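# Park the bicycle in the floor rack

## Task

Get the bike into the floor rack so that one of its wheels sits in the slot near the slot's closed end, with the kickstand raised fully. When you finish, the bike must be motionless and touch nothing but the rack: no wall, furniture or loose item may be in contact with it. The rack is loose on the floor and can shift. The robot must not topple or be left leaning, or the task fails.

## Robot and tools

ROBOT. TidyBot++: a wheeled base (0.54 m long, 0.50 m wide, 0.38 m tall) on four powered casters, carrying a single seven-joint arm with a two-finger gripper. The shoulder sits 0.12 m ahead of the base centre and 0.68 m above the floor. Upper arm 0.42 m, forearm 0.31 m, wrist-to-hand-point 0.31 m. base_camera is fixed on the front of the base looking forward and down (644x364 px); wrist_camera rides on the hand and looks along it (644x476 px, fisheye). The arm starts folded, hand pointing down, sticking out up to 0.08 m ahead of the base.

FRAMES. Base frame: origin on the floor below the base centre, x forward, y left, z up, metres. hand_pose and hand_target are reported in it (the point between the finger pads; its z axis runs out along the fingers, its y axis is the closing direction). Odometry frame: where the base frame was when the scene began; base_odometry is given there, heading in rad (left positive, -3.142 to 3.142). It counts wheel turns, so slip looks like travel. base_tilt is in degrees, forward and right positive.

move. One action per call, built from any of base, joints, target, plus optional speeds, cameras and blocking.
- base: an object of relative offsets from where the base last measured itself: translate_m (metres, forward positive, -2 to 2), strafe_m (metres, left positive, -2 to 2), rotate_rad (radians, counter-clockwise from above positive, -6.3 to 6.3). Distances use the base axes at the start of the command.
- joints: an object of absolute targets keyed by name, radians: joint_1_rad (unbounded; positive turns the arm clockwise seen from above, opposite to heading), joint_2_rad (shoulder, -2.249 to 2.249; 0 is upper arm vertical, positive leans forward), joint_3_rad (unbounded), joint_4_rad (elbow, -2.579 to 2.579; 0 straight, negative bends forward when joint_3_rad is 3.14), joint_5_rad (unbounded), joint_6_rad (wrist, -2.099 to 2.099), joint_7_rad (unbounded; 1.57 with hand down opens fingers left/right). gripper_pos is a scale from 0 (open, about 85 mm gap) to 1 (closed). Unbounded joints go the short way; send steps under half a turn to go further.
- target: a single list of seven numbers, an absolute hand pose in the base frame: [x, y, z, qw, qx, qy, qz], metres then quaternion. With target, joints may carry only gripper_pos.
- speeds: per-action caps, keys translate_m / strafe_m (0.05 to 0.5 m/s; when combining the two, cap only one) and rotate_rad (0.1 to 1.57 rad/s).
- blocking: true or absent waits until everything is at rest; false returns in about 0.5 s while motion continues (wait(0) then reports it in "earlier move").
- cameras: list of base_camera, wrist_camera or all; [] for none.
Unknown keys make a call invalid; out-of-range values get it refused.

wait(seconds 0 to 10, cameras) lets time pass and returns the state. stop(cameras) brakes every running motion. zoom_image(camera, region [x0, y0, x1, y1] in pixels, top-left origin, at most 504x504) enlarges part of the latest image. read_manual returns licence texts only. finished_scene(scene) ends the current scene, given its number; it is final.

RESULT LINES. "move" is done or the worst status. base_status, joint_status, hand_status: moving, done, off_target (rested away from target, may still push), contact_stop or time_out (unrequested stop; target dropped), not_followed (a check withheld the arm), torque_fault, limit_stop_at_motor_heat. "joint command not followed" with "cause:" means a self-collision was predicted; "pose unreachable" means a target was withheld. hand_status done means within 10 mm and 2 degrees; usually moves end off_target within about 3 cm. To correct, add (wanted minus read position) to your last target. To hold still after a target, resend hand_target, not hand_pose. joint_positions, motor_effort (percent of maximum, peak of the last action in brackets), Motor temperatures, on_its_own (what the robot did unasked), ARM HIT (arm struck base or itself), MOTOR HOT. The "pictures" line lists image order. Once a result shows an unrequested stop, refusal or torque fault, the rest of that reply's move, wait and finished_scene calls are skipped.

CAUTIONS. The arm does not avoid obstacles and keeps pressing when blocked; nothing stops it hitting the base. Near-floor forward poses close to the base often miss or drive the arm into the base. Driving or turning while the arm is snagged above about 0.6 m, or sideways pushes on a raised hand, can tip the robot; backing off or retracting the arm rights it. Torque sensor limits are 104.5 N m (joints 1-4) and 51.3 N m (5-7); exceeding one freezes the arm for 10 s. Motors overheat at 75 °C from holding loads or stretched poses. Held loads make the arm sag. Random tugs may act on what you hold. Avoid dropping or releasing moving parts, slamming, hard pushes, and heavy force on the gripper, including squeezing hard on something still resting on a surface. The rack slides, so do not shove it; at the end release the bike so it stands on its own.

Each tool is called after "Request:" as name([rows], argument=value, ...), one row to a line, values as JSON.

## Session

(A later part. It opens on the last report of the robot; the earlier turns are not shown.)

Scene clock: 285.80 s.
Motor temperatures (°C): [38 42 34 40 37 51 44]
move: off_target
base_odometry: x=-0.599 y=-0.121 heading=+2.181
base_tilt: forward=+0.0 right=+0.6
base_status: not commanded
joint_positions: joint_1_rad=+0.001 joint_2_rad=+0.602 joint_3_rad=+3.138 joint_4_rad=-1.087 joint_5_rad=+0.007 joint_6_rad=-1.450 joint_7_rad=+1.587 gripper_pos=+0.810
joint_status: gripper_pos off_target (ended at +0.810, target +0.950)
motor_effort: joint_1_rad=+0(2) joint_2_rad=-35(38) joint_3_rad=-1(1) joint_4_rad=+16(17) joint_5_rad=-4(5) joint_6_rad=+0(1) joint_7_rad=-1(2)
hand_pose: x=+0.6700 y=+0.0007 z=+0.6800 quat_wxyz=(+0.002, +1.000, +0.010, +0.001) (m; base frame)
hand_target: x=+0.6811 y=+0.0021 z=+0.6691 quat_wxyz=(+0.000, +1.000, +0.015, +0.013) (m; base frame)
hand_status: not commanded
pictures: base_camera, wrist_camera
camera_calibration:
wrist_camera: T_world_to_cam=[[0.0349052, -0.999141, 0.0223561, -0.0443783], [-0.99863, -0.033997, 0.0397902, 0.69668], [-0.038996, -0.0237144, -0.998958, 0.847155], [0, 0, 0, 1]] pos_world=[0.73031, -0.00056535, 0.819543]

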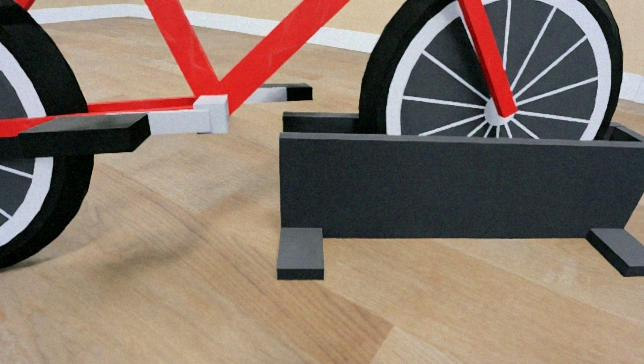

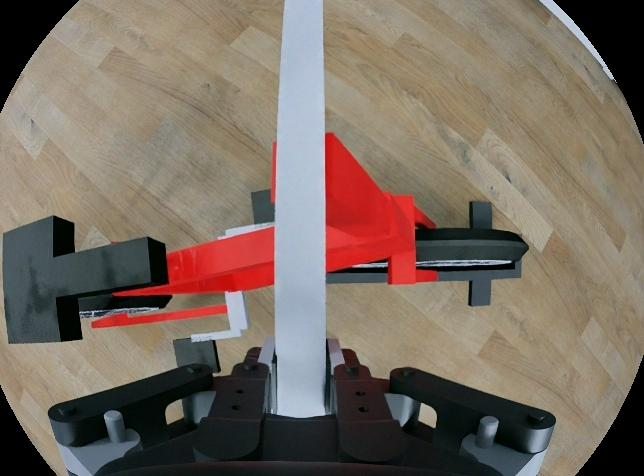

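Request:
move(base={"translate_m": -0.03}, speeds={"translate_m": 0.1}, cameras=["wrist_camera"])

Request:
move(base={"strafe_m": -0.04}, speeds={"strafe_m": 0.1})

Scene clock: 286.80 s.
Motor temperatures (°C): [38 42 34 40 37 51 44]
move: done
base_odometry: x=-0.581 y=-0.145 heading=+2.181
base_tilt: forward=+0.0 right=+0.6
base_status: done
joint_positions: joint_1_rad=-0.001 joint_2_rad=+0.605 joint_3_rad=+3.138 joint_4_rad=-1.083 joint_5_rad=+0.007 joint_6_rad=-1.417 joint_7_rad=+1.587 gripper_pos=+0.810
joint_status: not commanded
motor_effort: joint_1_rad=-1(2) joint_2_rad=-36(40) joint_3_rad=-2(3) joint_4_rad=+13(15) joint_5_rad=-4(6) joint_6_rad=-3(5) joint_7_rad=+0(1)
hand_pose: x=+0.6819 y=+0.0012 z=+0.6800 quat_wxyz=(+0.003, +1.000, +0.010, +0.018) (m; base frame)
hand_target: x=+0.6811 y=+0.0021 z=+0.6691 quat_wxyz=(+0.000, +1.000, +0.015, +0.013) (m; base frame)
hand_status: not commanded
pictures: wrist_camera
camera_calibration:
wrist_camera: T_world_to_cam=[[0.0351566, -0.999099, 0.0237842, -0.0453907], [-0.999373, -0.0350487, 0.00493897, 0.732748], [-0.00410091, -0.023943, -0.999705, 0.824396], [0, 0, 0, 1]] pos_world=[0.737266, 0.0000705845, 0.821614]

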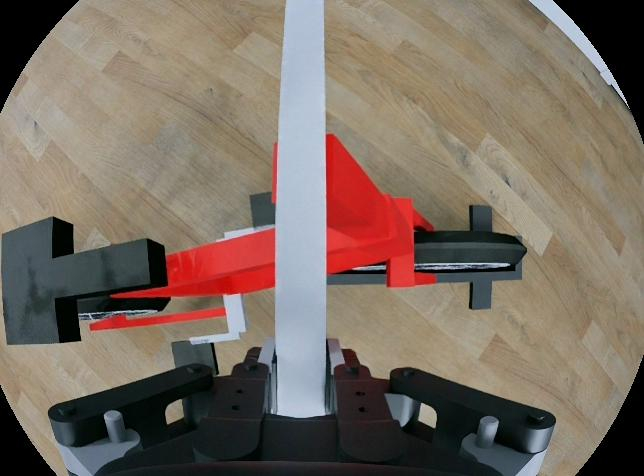

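Scene clock: 288.03 s.
Motor temperatures (°C): [38 42 34 40 37 51 44]
move: done
base_odometry: x=-0.548 y=-0.122 heading=+2.181
base_tilt: forward=+0.0 right=+0.6
base_status: done
joint_positions: joint_1_rad=+0.000 joint_2_rad=+0.605 joint_3_rad=+3.139 joint_4_rad=-1.082 joint_5_rad=+0.006 joint_6_rad=-1.414 joint_7_rad=+1.587 gripper_pos=+0.810
joint_status: not commanded
motor_effort: joint_1_rad=+0(6) joint_2_rad=-36(38) joint_3_rad=-1(4) joint_4_rad=+13(14) joint_5_rad=-2(5) joint_6_rad=-3(4) joint_7_rad=+0(2)
hand_pose: x=+0.6834 y=+0.0004 z=+0.6803 quat_wxyz=(+0.003, +1.000, +0.009, +0.020) (m; base frame)
hand_target: x=+0.6811 y=+0.0021 z=+0.6691 quat_wxyz=(+0.000, +1.000, +0.015, +0.013) (m; base frame)
hand_status: not commanded
pictures: base_camera, wrist_camera
camera_calibration:
wrist_camera: T_world_to_cam=[[0.0332462, -0.999158, 0.0240426, -0.0451387], [-0.999447, -0.0332415, 0.000594574, 0.737202], [0.000205139, -0.024049, -0.999711, 0.821707], [0, 0, 0, 1]] pos_world=[0.738127, -0.000833673, 0.822116]

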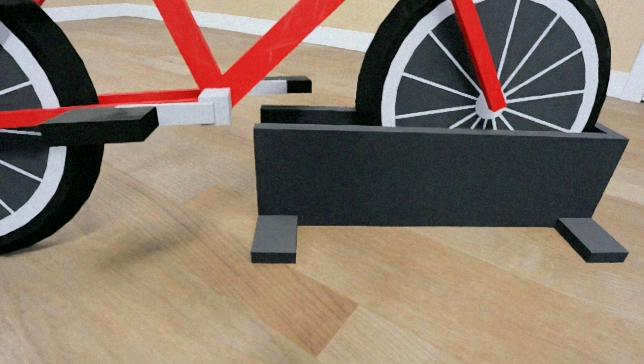

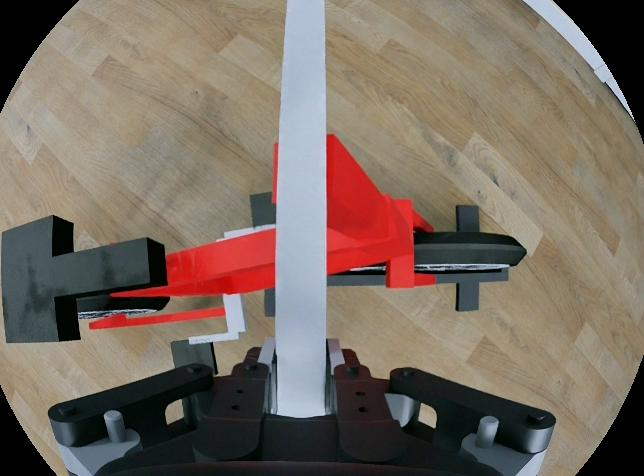

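Request:
zoom_image(camera="wrist_camera", region=[380, 150, 640, 360])

Request:
zoom_image(camera="base_camera", region=[380, 0, 644, 240])

Scaled by 1.938.

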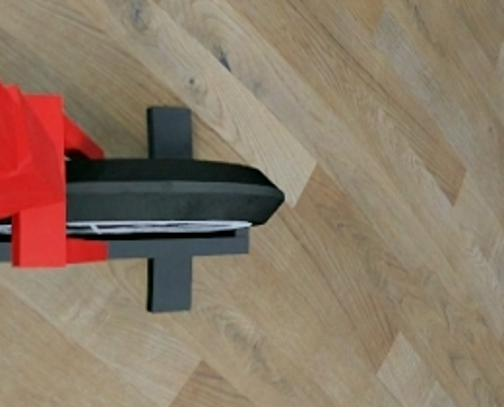

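Scaled by 1.909.

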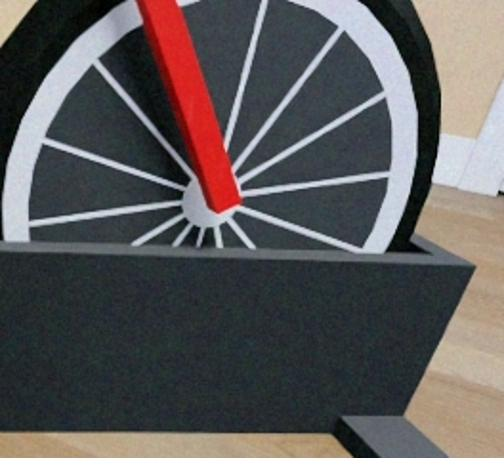

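Request:
zoom_image(camera="base_camera", region=[560, 90, 644, 160])

Scaled by 6.000.

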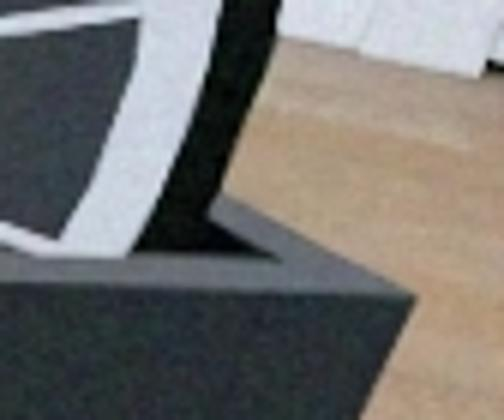

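Request:
move(joints={"gripper_pos": 0.6})

Request:
wait(seconds=2)

Scene clock: 289.70 s.
Motor temperatures (°C): [38 42 34 40 37 51 44]
move: done
base_odometry: x=-0.548 y=-0.122 heading=+2.181
base_tilt: forward=+0.0 right=+0.6
base_status: not commanded
joint_positions: joint_1_rad=+0.000 joint_2_rad=+0.606 joint_3_rad=+3.139 joint_4_rad=-1.095 joint_5_rad=+0.006 joint_6_rad=-1.414 joint_7_rad=+1.587 gripper_pos=+0.600
joint_status: all done
motor_effort: joint_1_rad=+0(1) joint_2_rad=-38(40) joint_3_rad=-1(1) joint_4_rad=+17(18) joint_5_rad=-1(3) joint_6_rad=+0(3) joint_7_rad=+1(1)
hand_pose: x=+0.6787 y=+0.0004 z=+0.6758 quat_wxyz=(+0.003, +1.000, +0.010, +0.014) (m; base frame)
hand_target: x=+0.6811 y=+0.0021 z=+0.6691 quat_wxyz=(+0.000, +1.000, +0.015, +0.013) (m; base frame)
hand_status: not commanded
pictures: base_camera, wrist_camera
camera_calibration:
wrist_camera: T_world_to_cam=[[0.0335864, -0.999157, 0.023612, -0.0448198], [-0.999346, -0.0332573, 0.0141941, 0.723291], [-0.0133968, -0.0240733, -0.99962, 0.82642], [0, 0, 0, 1]] pos_world=[0.735394, -0.000832655, 0.816898]

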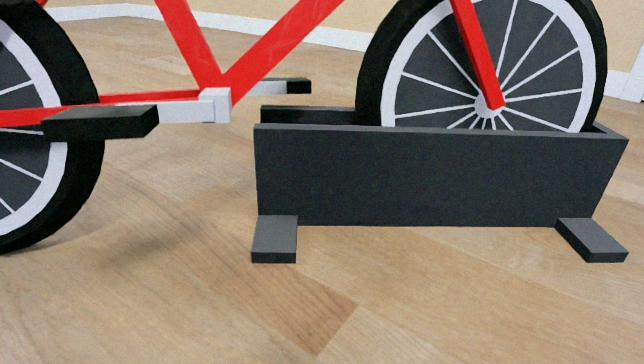

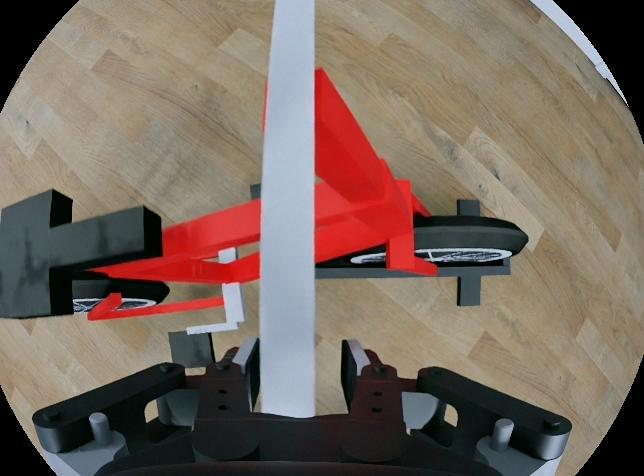

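Scene clock: 291.70 s.
Motor temperatures (°C): [38 42 34 40 37 51 44]
base_odometry: x=-0.548 y=-0.122 heading=+2.181
base_tilt: forward=+0.0 right=+0.6
base_status: not commanded
joint_positions: joint_1_rad=+0.000 joint_2_rad=+0.606 joint_3_rad=+3.139 joint_4_rad=-1.095 joint_5_rad=+0.006 joint_6_rad=-1.414 joint_7_rad=+1.587 gripper_pos=+0.600
joint_status: all done
motor_effort: joint_1_rad=+0(1) joint_2_rad=-38(40) joint_3_rad=-1(1) joint_4_rad=+17(18) joint_5_rad=-2(3) joint_6_rad=+0(3) joint_7_rad=+1(1)
hand_pose: x=+0.6787 y=+0.0004 z=+0.6758 quat_wxyz=(+0.003, +1.000, +0.010, +0.014) (m; base frame)
hand_target: x=+0.6811 y=+0.0021 z=+0.6691 quat_wxyz=(+0.000, +1.000, +0.015, +0.013) (m; base frame)
hand_status: not commanded
wait: 2.00 s; at rest by 0.27 s
pictures: base_camera, wrist_camera
camera_calibration:
wrist_camera: T_world_to_cam=[[0.0335864, -0.999157, 0.023612, -0.0448198], [-0.999346, -0.0332573, 0.0141941, 0.723291], [-0.0133968, -0.0240733, -0.99962, 0.82642], [0, 0, 0, 1]] pos_world=[0.735394, -0.000832655, 0.816898]

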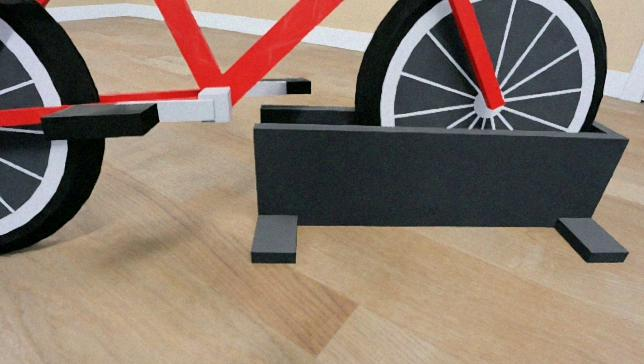

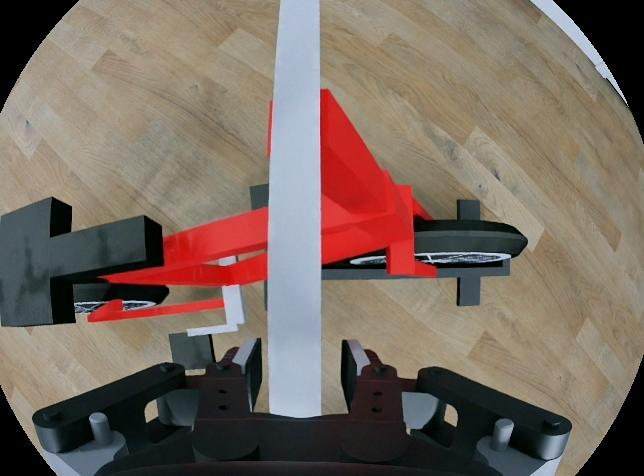

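Request:
move(joints={"gripper_pos": 0.0}, cameras=[])

Request:
move(joints={"joint_2_rad": 0.60, "joint_4_rad": -0.765, "joint_6_rad": -1.80})

Request:
zoom_image(camera="base_camera", region=[540, 70, 644, 160])

Scene clock: 292.67 s.
Motor temperatures (°C): [38 42 34 40 37 51 44]
move: done
base_odometry: x=-0.548 y=-0.122 heading=+2.181
base_tilt: forward=+0.0 right=+0.6
base_status: not commanded
joint_positions: joint_1_rad=+0.000 joint_2_rad=+0.606 joint_3_rad=+3.139 joint_4_rad=-1.095 joint_5_rad=+0.006 joint_6_rad=-1.414 joint_7_rad=+1.587 gripper_pos=+0.000
joint_status: all done
motor_effort: joint_1_rad=+0(1) joint_2_rad=-38(39) joint_3_rad=+0(1) joint_4_rad=+17(17) joint_5_rad=-1(2) joint_6_rad=+0(1) joint_7_rad=+1(1)
hand_pose: x=+0.6787 y=+0.0004 z=+0.6758 quat_wxyz=(+0.003, +1.000, +0.010, +0.014) (m; base frame)
hand_target: x=+0.6811 y=+0.0021 z=+0.6691 quat_wxyz=(+0.000, +1.000, +0.015, +0.013) (m; base frame)
hand_status: not commanded
pictures: none
No camera images: "cameras" was empty.

Scene clock: 294.43 s.
Motor temperatures (°C): [38 42 34 40 37 51 44]
move: done
base_odometry: x=-0.548 y=-0.122 heading=+2.181
base_tilt: forward=+0.0 right=+0.6
base_status: not commanded
joint_positions: joint_1_rad=+0.000 joint_2_rad=+0.606 joint_3_rad=+3.139 joint_4_rad=-0.773 joint_5_rad=+0.006 joint_6_rad=-1.748 joint_7_rad=+1.587 gripper_pos=+0.000
joint_status: all done
motor_effort: joint_1_rad=+0(0) joint_2_rad=-38(41) joint_3_rad=-1(1) joint_4_rad=+17(19) joint_5_rad=-1(3) joint_6_rad=+0(2) joint_7_rad=+1(1)
hand_pose: x=+0.6718 y=+0.0003 z=+0.7765 quat_wxyz=(+0.003, +1.000, +0.008, +0.008) (m; base frame)
hand_target: x=+0.6570 y=+0.0020 z=+0.7821 quat_wxyz=(-0.001, +1.000, +0.015, -0.012) (m; base frame)
hand_status: not commanded
pictures: base_camera, wrist_camera
camera_calibration:
wrist_camera: T_world_to_cam=[[0.0317426, -0.999227, 0.0231727, -0.0455113], [-0.99917, -0.0311316, 0.0262692, 0.70548], [-0.0255275, -0.0239873, -0.999386, 0.934887], [0, 0, 0, 1]] pos_world=[0.730205, -0.00108797, 0.916836]

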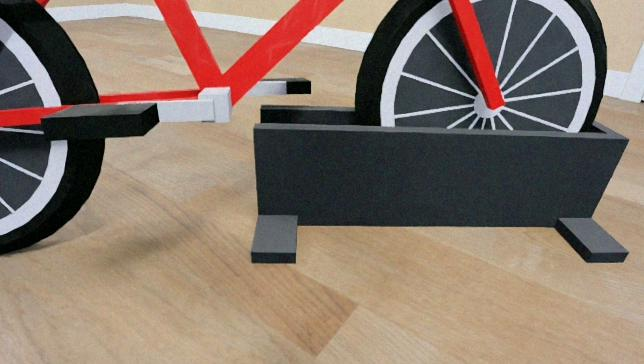

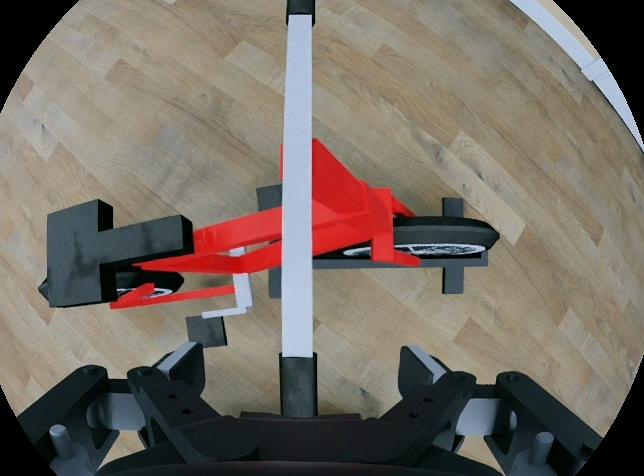

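Scaled by 4.846.

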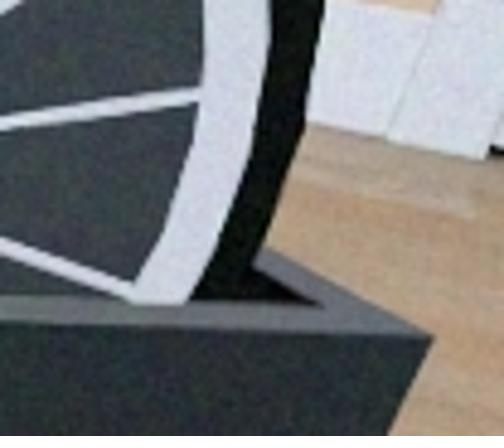

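Request:
move(base={"translate_m": -0.35}, speeds={"translate_m": 0.25})

Request:
move(joints={"joint_2_rad": -0.2, "joint_4_rad": -2.3, "joint_6_rad": -0.1})

Scene clock: 297.13 s.
Motor temperatures (°C): [38 42 34 40 37 51 44]
move: done
base_odometry: x=-0.348 y=-0.409 heading=+2.181
base_tilt: forward=+0.0 right=+0.6
base_status: done
joint_positions: joint_1_rad=+0.000 joint_2_rad=+0.606 joint_3_rad=+3.139 joint_4_rad=-0.772 joint_5_rad=+0.006 joint_6_rad=-1.755 joint_7_rad=+1.587 gripper_pos=+0.000
joint_status: not commanded
motor_effort: joint_1_rad=+0(1) joint_2_rad=-38(45) joint_3_rad=-1(1) joint_4_rad=+17(18) joint_5_rad=-1(2) joint_6_rad=+0(1) joint_7_rad=+1(1)
hand_pose: x=+0.6698 y=+0.0003 z=+0.7769 quat_wxyz=(+0.003, +1.000, +0.008, +0.004) (m; base frame)
hand_target: x=+0.6570 y=+0.0020 z=+0.7821 quat_wxyz=(-0.001, +1.000, +0.015, -0.012) (m; base frame)
hand_status: not commanded
pictures: base_camera, wrist_camera
camera_calibration:
wrist_camera: T_world_to_cam=[[0.0318458, -0.999229, 0.0229778, -0.0453749], [-0.998989, -0.0310917, 0.0324591, 0.698505], [-0.0317197, -0.0239883, -0.999209, 0.939241], [0, 0, 0, 1]] pos_world=[0.729037, -0.00109141, 0.916868]

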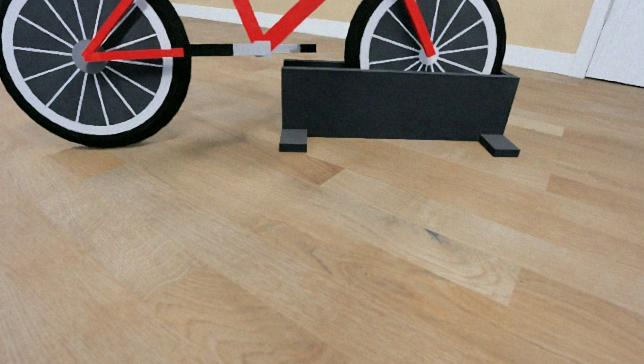

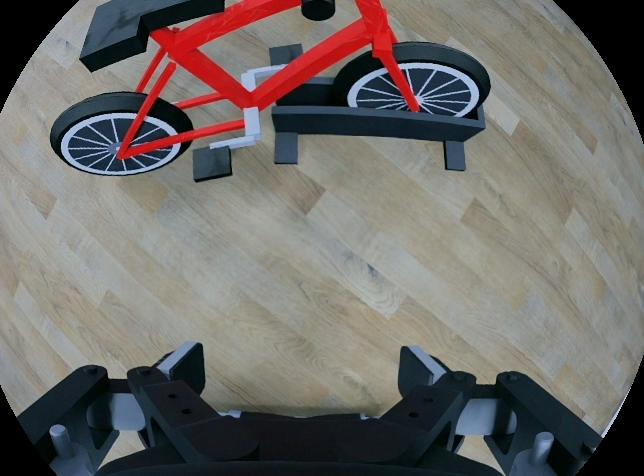

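Scene clock: 300.27 s.
Motor temperatures (°C): [38 42 34 40 37 51 44]
move: done
base_odometry: x=-0.348 y=-0.409 heading=+2.181
base_tilt: forward=+0.0 right=+0.6
base_status: not commanded
joint_positions: joint_1_rad=+0.000 joint_2_rad=-0.174 joint_3_rad=+3.139 joint_4_rad=-2.286 joint_5_rad=+0.006 joint_6_rad=-0.146 joint_7_rad=+1.587 gripper_pos=+0.000
joint_status: all done
motor_effort: joint_1_rad=+0(1) joint_2_rad=-11(39) joint_3_rad=+0(1) joint_4_rad=+19(21) joint_5_rad=-1(2) joint_6_rad=+7(8) joint_7_rad=+1(1)
hand_pose: x=+0.5561 y=+0.0020 z=+0.7365 quat_wxyz=(+0.005, +0.904, +0.011, +0.427) (m; base frame)
hand_target: x=+0.5584 y=+0.0021 z=+0.7523 quat_wxyz=(+0.006, +0.891, +0.014, +0.454) (m; base frame)
hand_status: not commanded
pictures: base_camera, wrist_camera
camera_calibration:
wrist_camera: T_world_to_cam=[[0.0118587, -0.999075, 0.0413236, -0.0414676], [-0.66582, -0.0387221, -0.745107, 0.973746], [0.746018, -0.0186781, -0.665664, 0.217149], [0, 0, 0, 1]] pos_world=[0.486835, 0.000332163, 0.871806]

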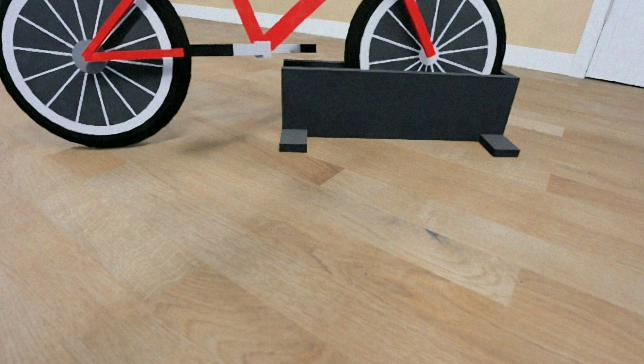

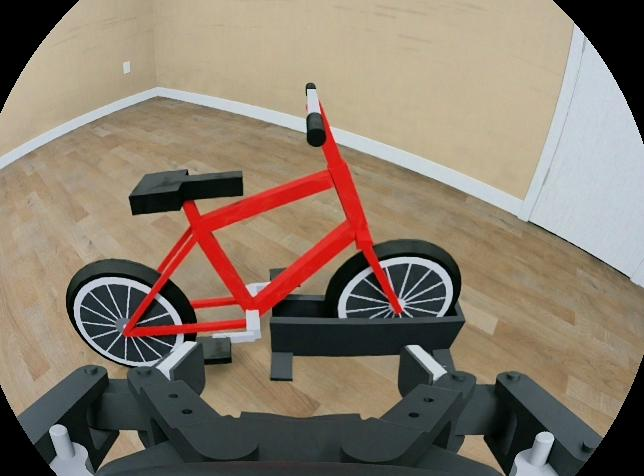

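Request:
zoom_image(camera="wrist_camera", region=[60, 230, 480, 400])

Request:
zoom_image(camera="base_camera", region=[0, 0, 300, 160])

Request:
zoom_image(camera="base_camera", region=[440, 20, 560, 120])

Scaled by 1.200.

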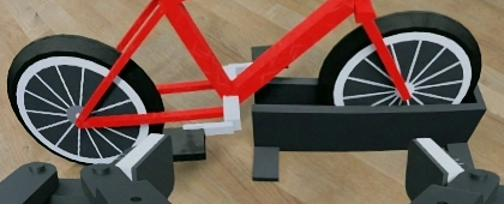

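Scaled by 1.680.

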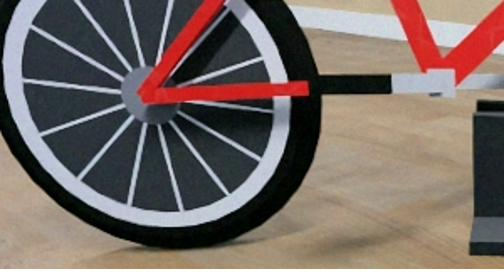

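Scaled by 4.200.

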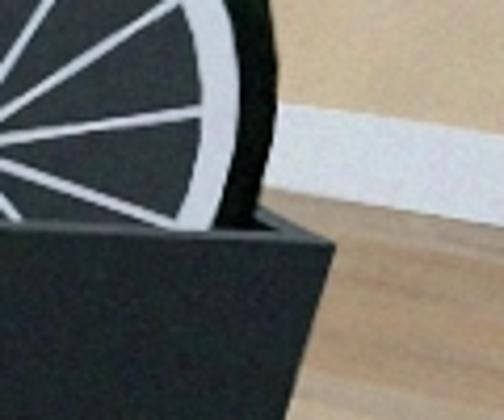

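Request:
move(base={"strafe_m": 1.75}, cameras=[])

Request:
move(base={"rotate_rad": -1.6, "translate_m": 0.4})

Scene clock: 304.80 s.
Motor temperatures (°C): [38 42 34 40 37 51 44]
move: done
base_odometry: x=-1.782 y=-1.412 heading=+2.181
base_tilt: forward=+0.0 right=+0.6
base_status: done
joint_positions: joint_1_rad=+0.000 joint_2_rad=-0.175 joint_3_rad=+3.140 joint_4_rad=-2.286 joint_5_rad=+0.006 joint_6_rad=-0.144 joint_7_rad=+1.587 gripper_pos=+0.000
joint_status: not commanded
motor_effort: joint_1_rad=+0(2) joint_2_rad=-11(12) joint_3_rad=+0(2) joint_4_rad=+19(19) joint_5_rad=-1(3) joint_6_rad=+7(7) joint_7_rad=+1(1)
hand_pose: x=+0.5565 y=+0.0019 z=+0.7375 quat_wxyz=(+0.005, +0.903, +0.011, +0.429) (m; base frame)
hand_target: x=+0.5584 y=+0.0021 z=+0.7523 quat_wxyz=(+0.006, +0.891, +0.014, +0.454) (m; base frame)
hand_status: not commanded
pictures: none
No camera images: "cameras" was empty.

Scene clock: 307.30 s.
Motor temperatures (°C): [38 42 34 40 37 51 44]
move: done
base_odometry: x=-2.011 y=-1.084 heading=+0.582
base_tilt: forward=+0.0 right=+0.6
base_status: done
joint_positions: joint_1_rad=+0.000 joint_2_rad=-0.182 joint_3_rad=+3.140 joint_4_rad=-2.289 joint_5_rad=+0.006 joint_6_rad=-0.140 joint_7_rad=+1.587 gripper_pos=+0.000
joint_status: not commanded
motor_effort: joint_1_rad=+0(2) joint_2_rad=-11(14) joint_3_rad=+0(2) joint_4_rad=+19(20) joint_5_rad=-2(2) joint_6_rad=+7(7) joint_7_rad=+0(1)
hand_pose: x=+0.5556 y=+0.0018 z=+0.7401 quat_wxyz=(+0.005, +0.902, +0.011, +0.432) (m; base frame)
hand_target: x=+0.5584 y=+0.0021 z=+0.7523 quat_wxyz=(+0.006, +0.891, +0.014, +0.454) (m; base frame)
hand_status: not commanded
pictures: base_camera, wrist_camera
camera_calibration:
wrist_camera: T_world_to_cam=[[0.0109229, -0.999084, 0.0413675, -0.0413302], [-0.657208, -0.0383524, -0.752733, 0.976936], [0.75363, -0.018965, -0.657025, 0.209312], [0, 0, 0, 1]] pos_world=[0.484758, 0.000145051, 0.874605]

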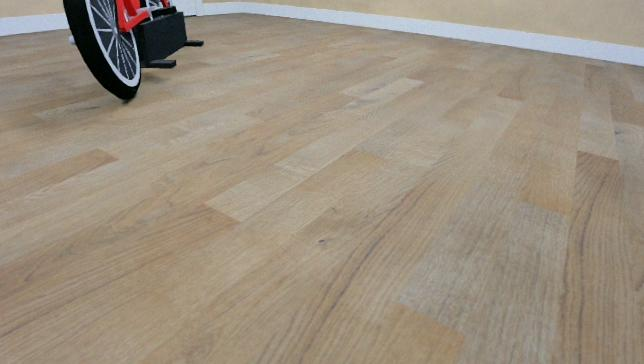

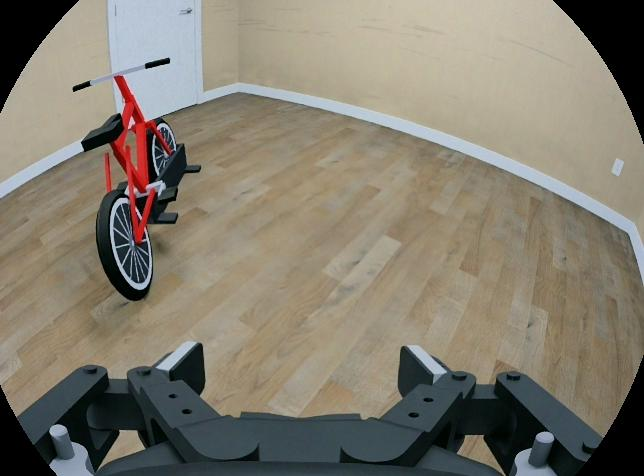

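Request:
move(base={"strafe_m": 1.1})

Request:
zoom_image(camera="base_camera", region=[180, 0, 480, 180])

Request:
zoom_image(camera="wrist_camera", region=[180, 40, 480, 300])

Scene clock: 310.57 s.
Motor temperatures (°C): [38 42 34 40 37 51 44]
move: done
base_odometry: x=-2.616 y=-0.165 heading=+0.581
base_tilt: forward=+0.0 right=+0.6
base_status: done
joint_positions: joint_1_rad=+0.000 joint_2_rad=-0.182 joint_3_rad=+3.140 joint_4_rad=-2.289 joint_5_rad=+0.006 joint_6_rad=-0.140 joint_7_rad=+1.587 gripper_pos=+0.000
joint_status: not commanded
motor_effort: joint_1_rad=+0(2) joint_2_rad=-11(11) joint_3_rad=+1(2) joint_4_rad=+19(19) joint_5_rad=-2(2) joint_6_rad=+6(7) joint_7_rad=+0(1)
hand_pose: x=+0.5556 y=+0.0018 z=+0.7401 quat_wxyz=(+0.005, +0.902, +0.011, +0.432) (m; base frame)
hand_target: x=+0.5584 y=+0.0021 z=+0.7523 quat_wxyz=(+0.006, +0.891, +0.014, +0.454) (m; base frame)
hand_status: not commanded
pictures: base_camera, wrist_camera
camera_calibration:
wrist_camera: T_world_to_cam=[[0.0109229, -0.999084, 0.0413675, -0.0413302], [-0.657208, -0.0383524, -0.752733, 0.976936], [0.75363, -0.018965, -0.657025, 0.209312], [0, 0, 0, 1]] pos_world=[0.484758, 0.000145051, 0.874605]

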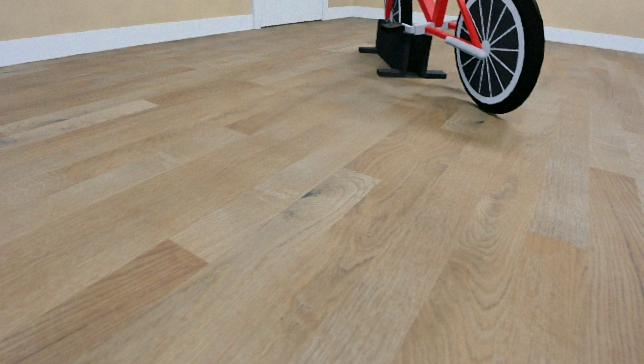

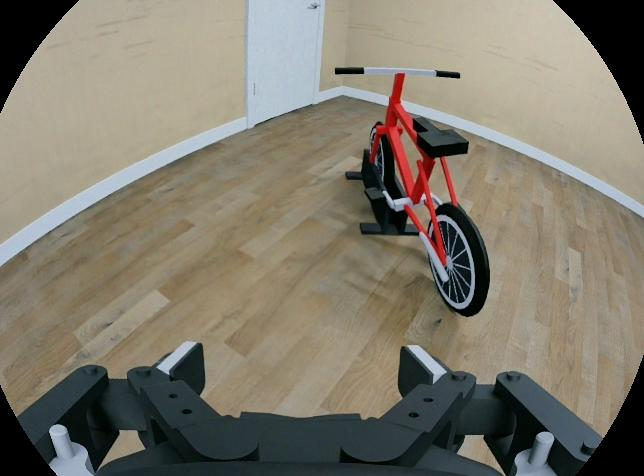

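Scaled by 1.680.

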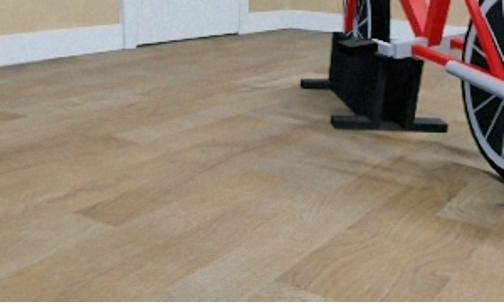

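Scaled by 1.680.

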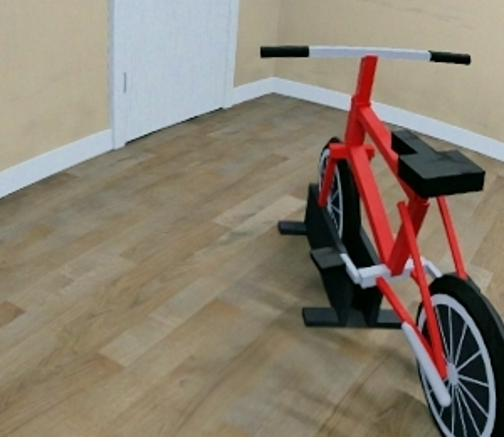

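Request:
zoom_image(camera="wrist_camera", region=[370, 170, 500, 320])

Request:
zoom_image(camera="base_camera", region=[380, 0, 560, 120])

Scaled by 3.360.

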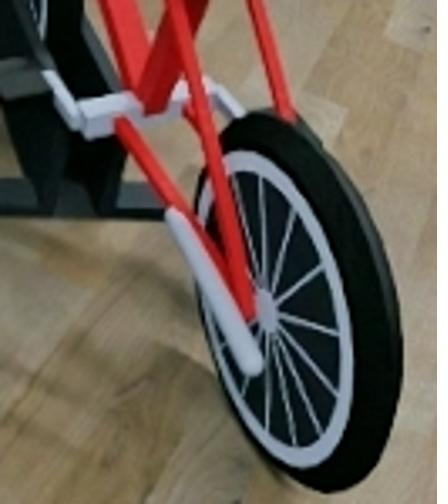

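Scaled by 2.800.

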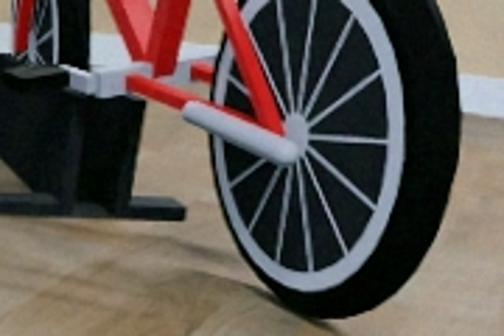

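Request:
zoom_image(camera="base_camera", region=[420, 20, 500, 70])

Scaled by 6.300.

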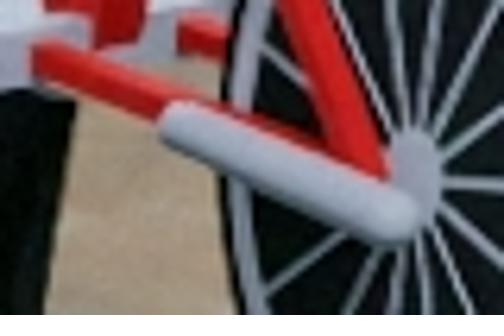

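Request:
finished_scene(scene=2)

The scene is finished: the task was done.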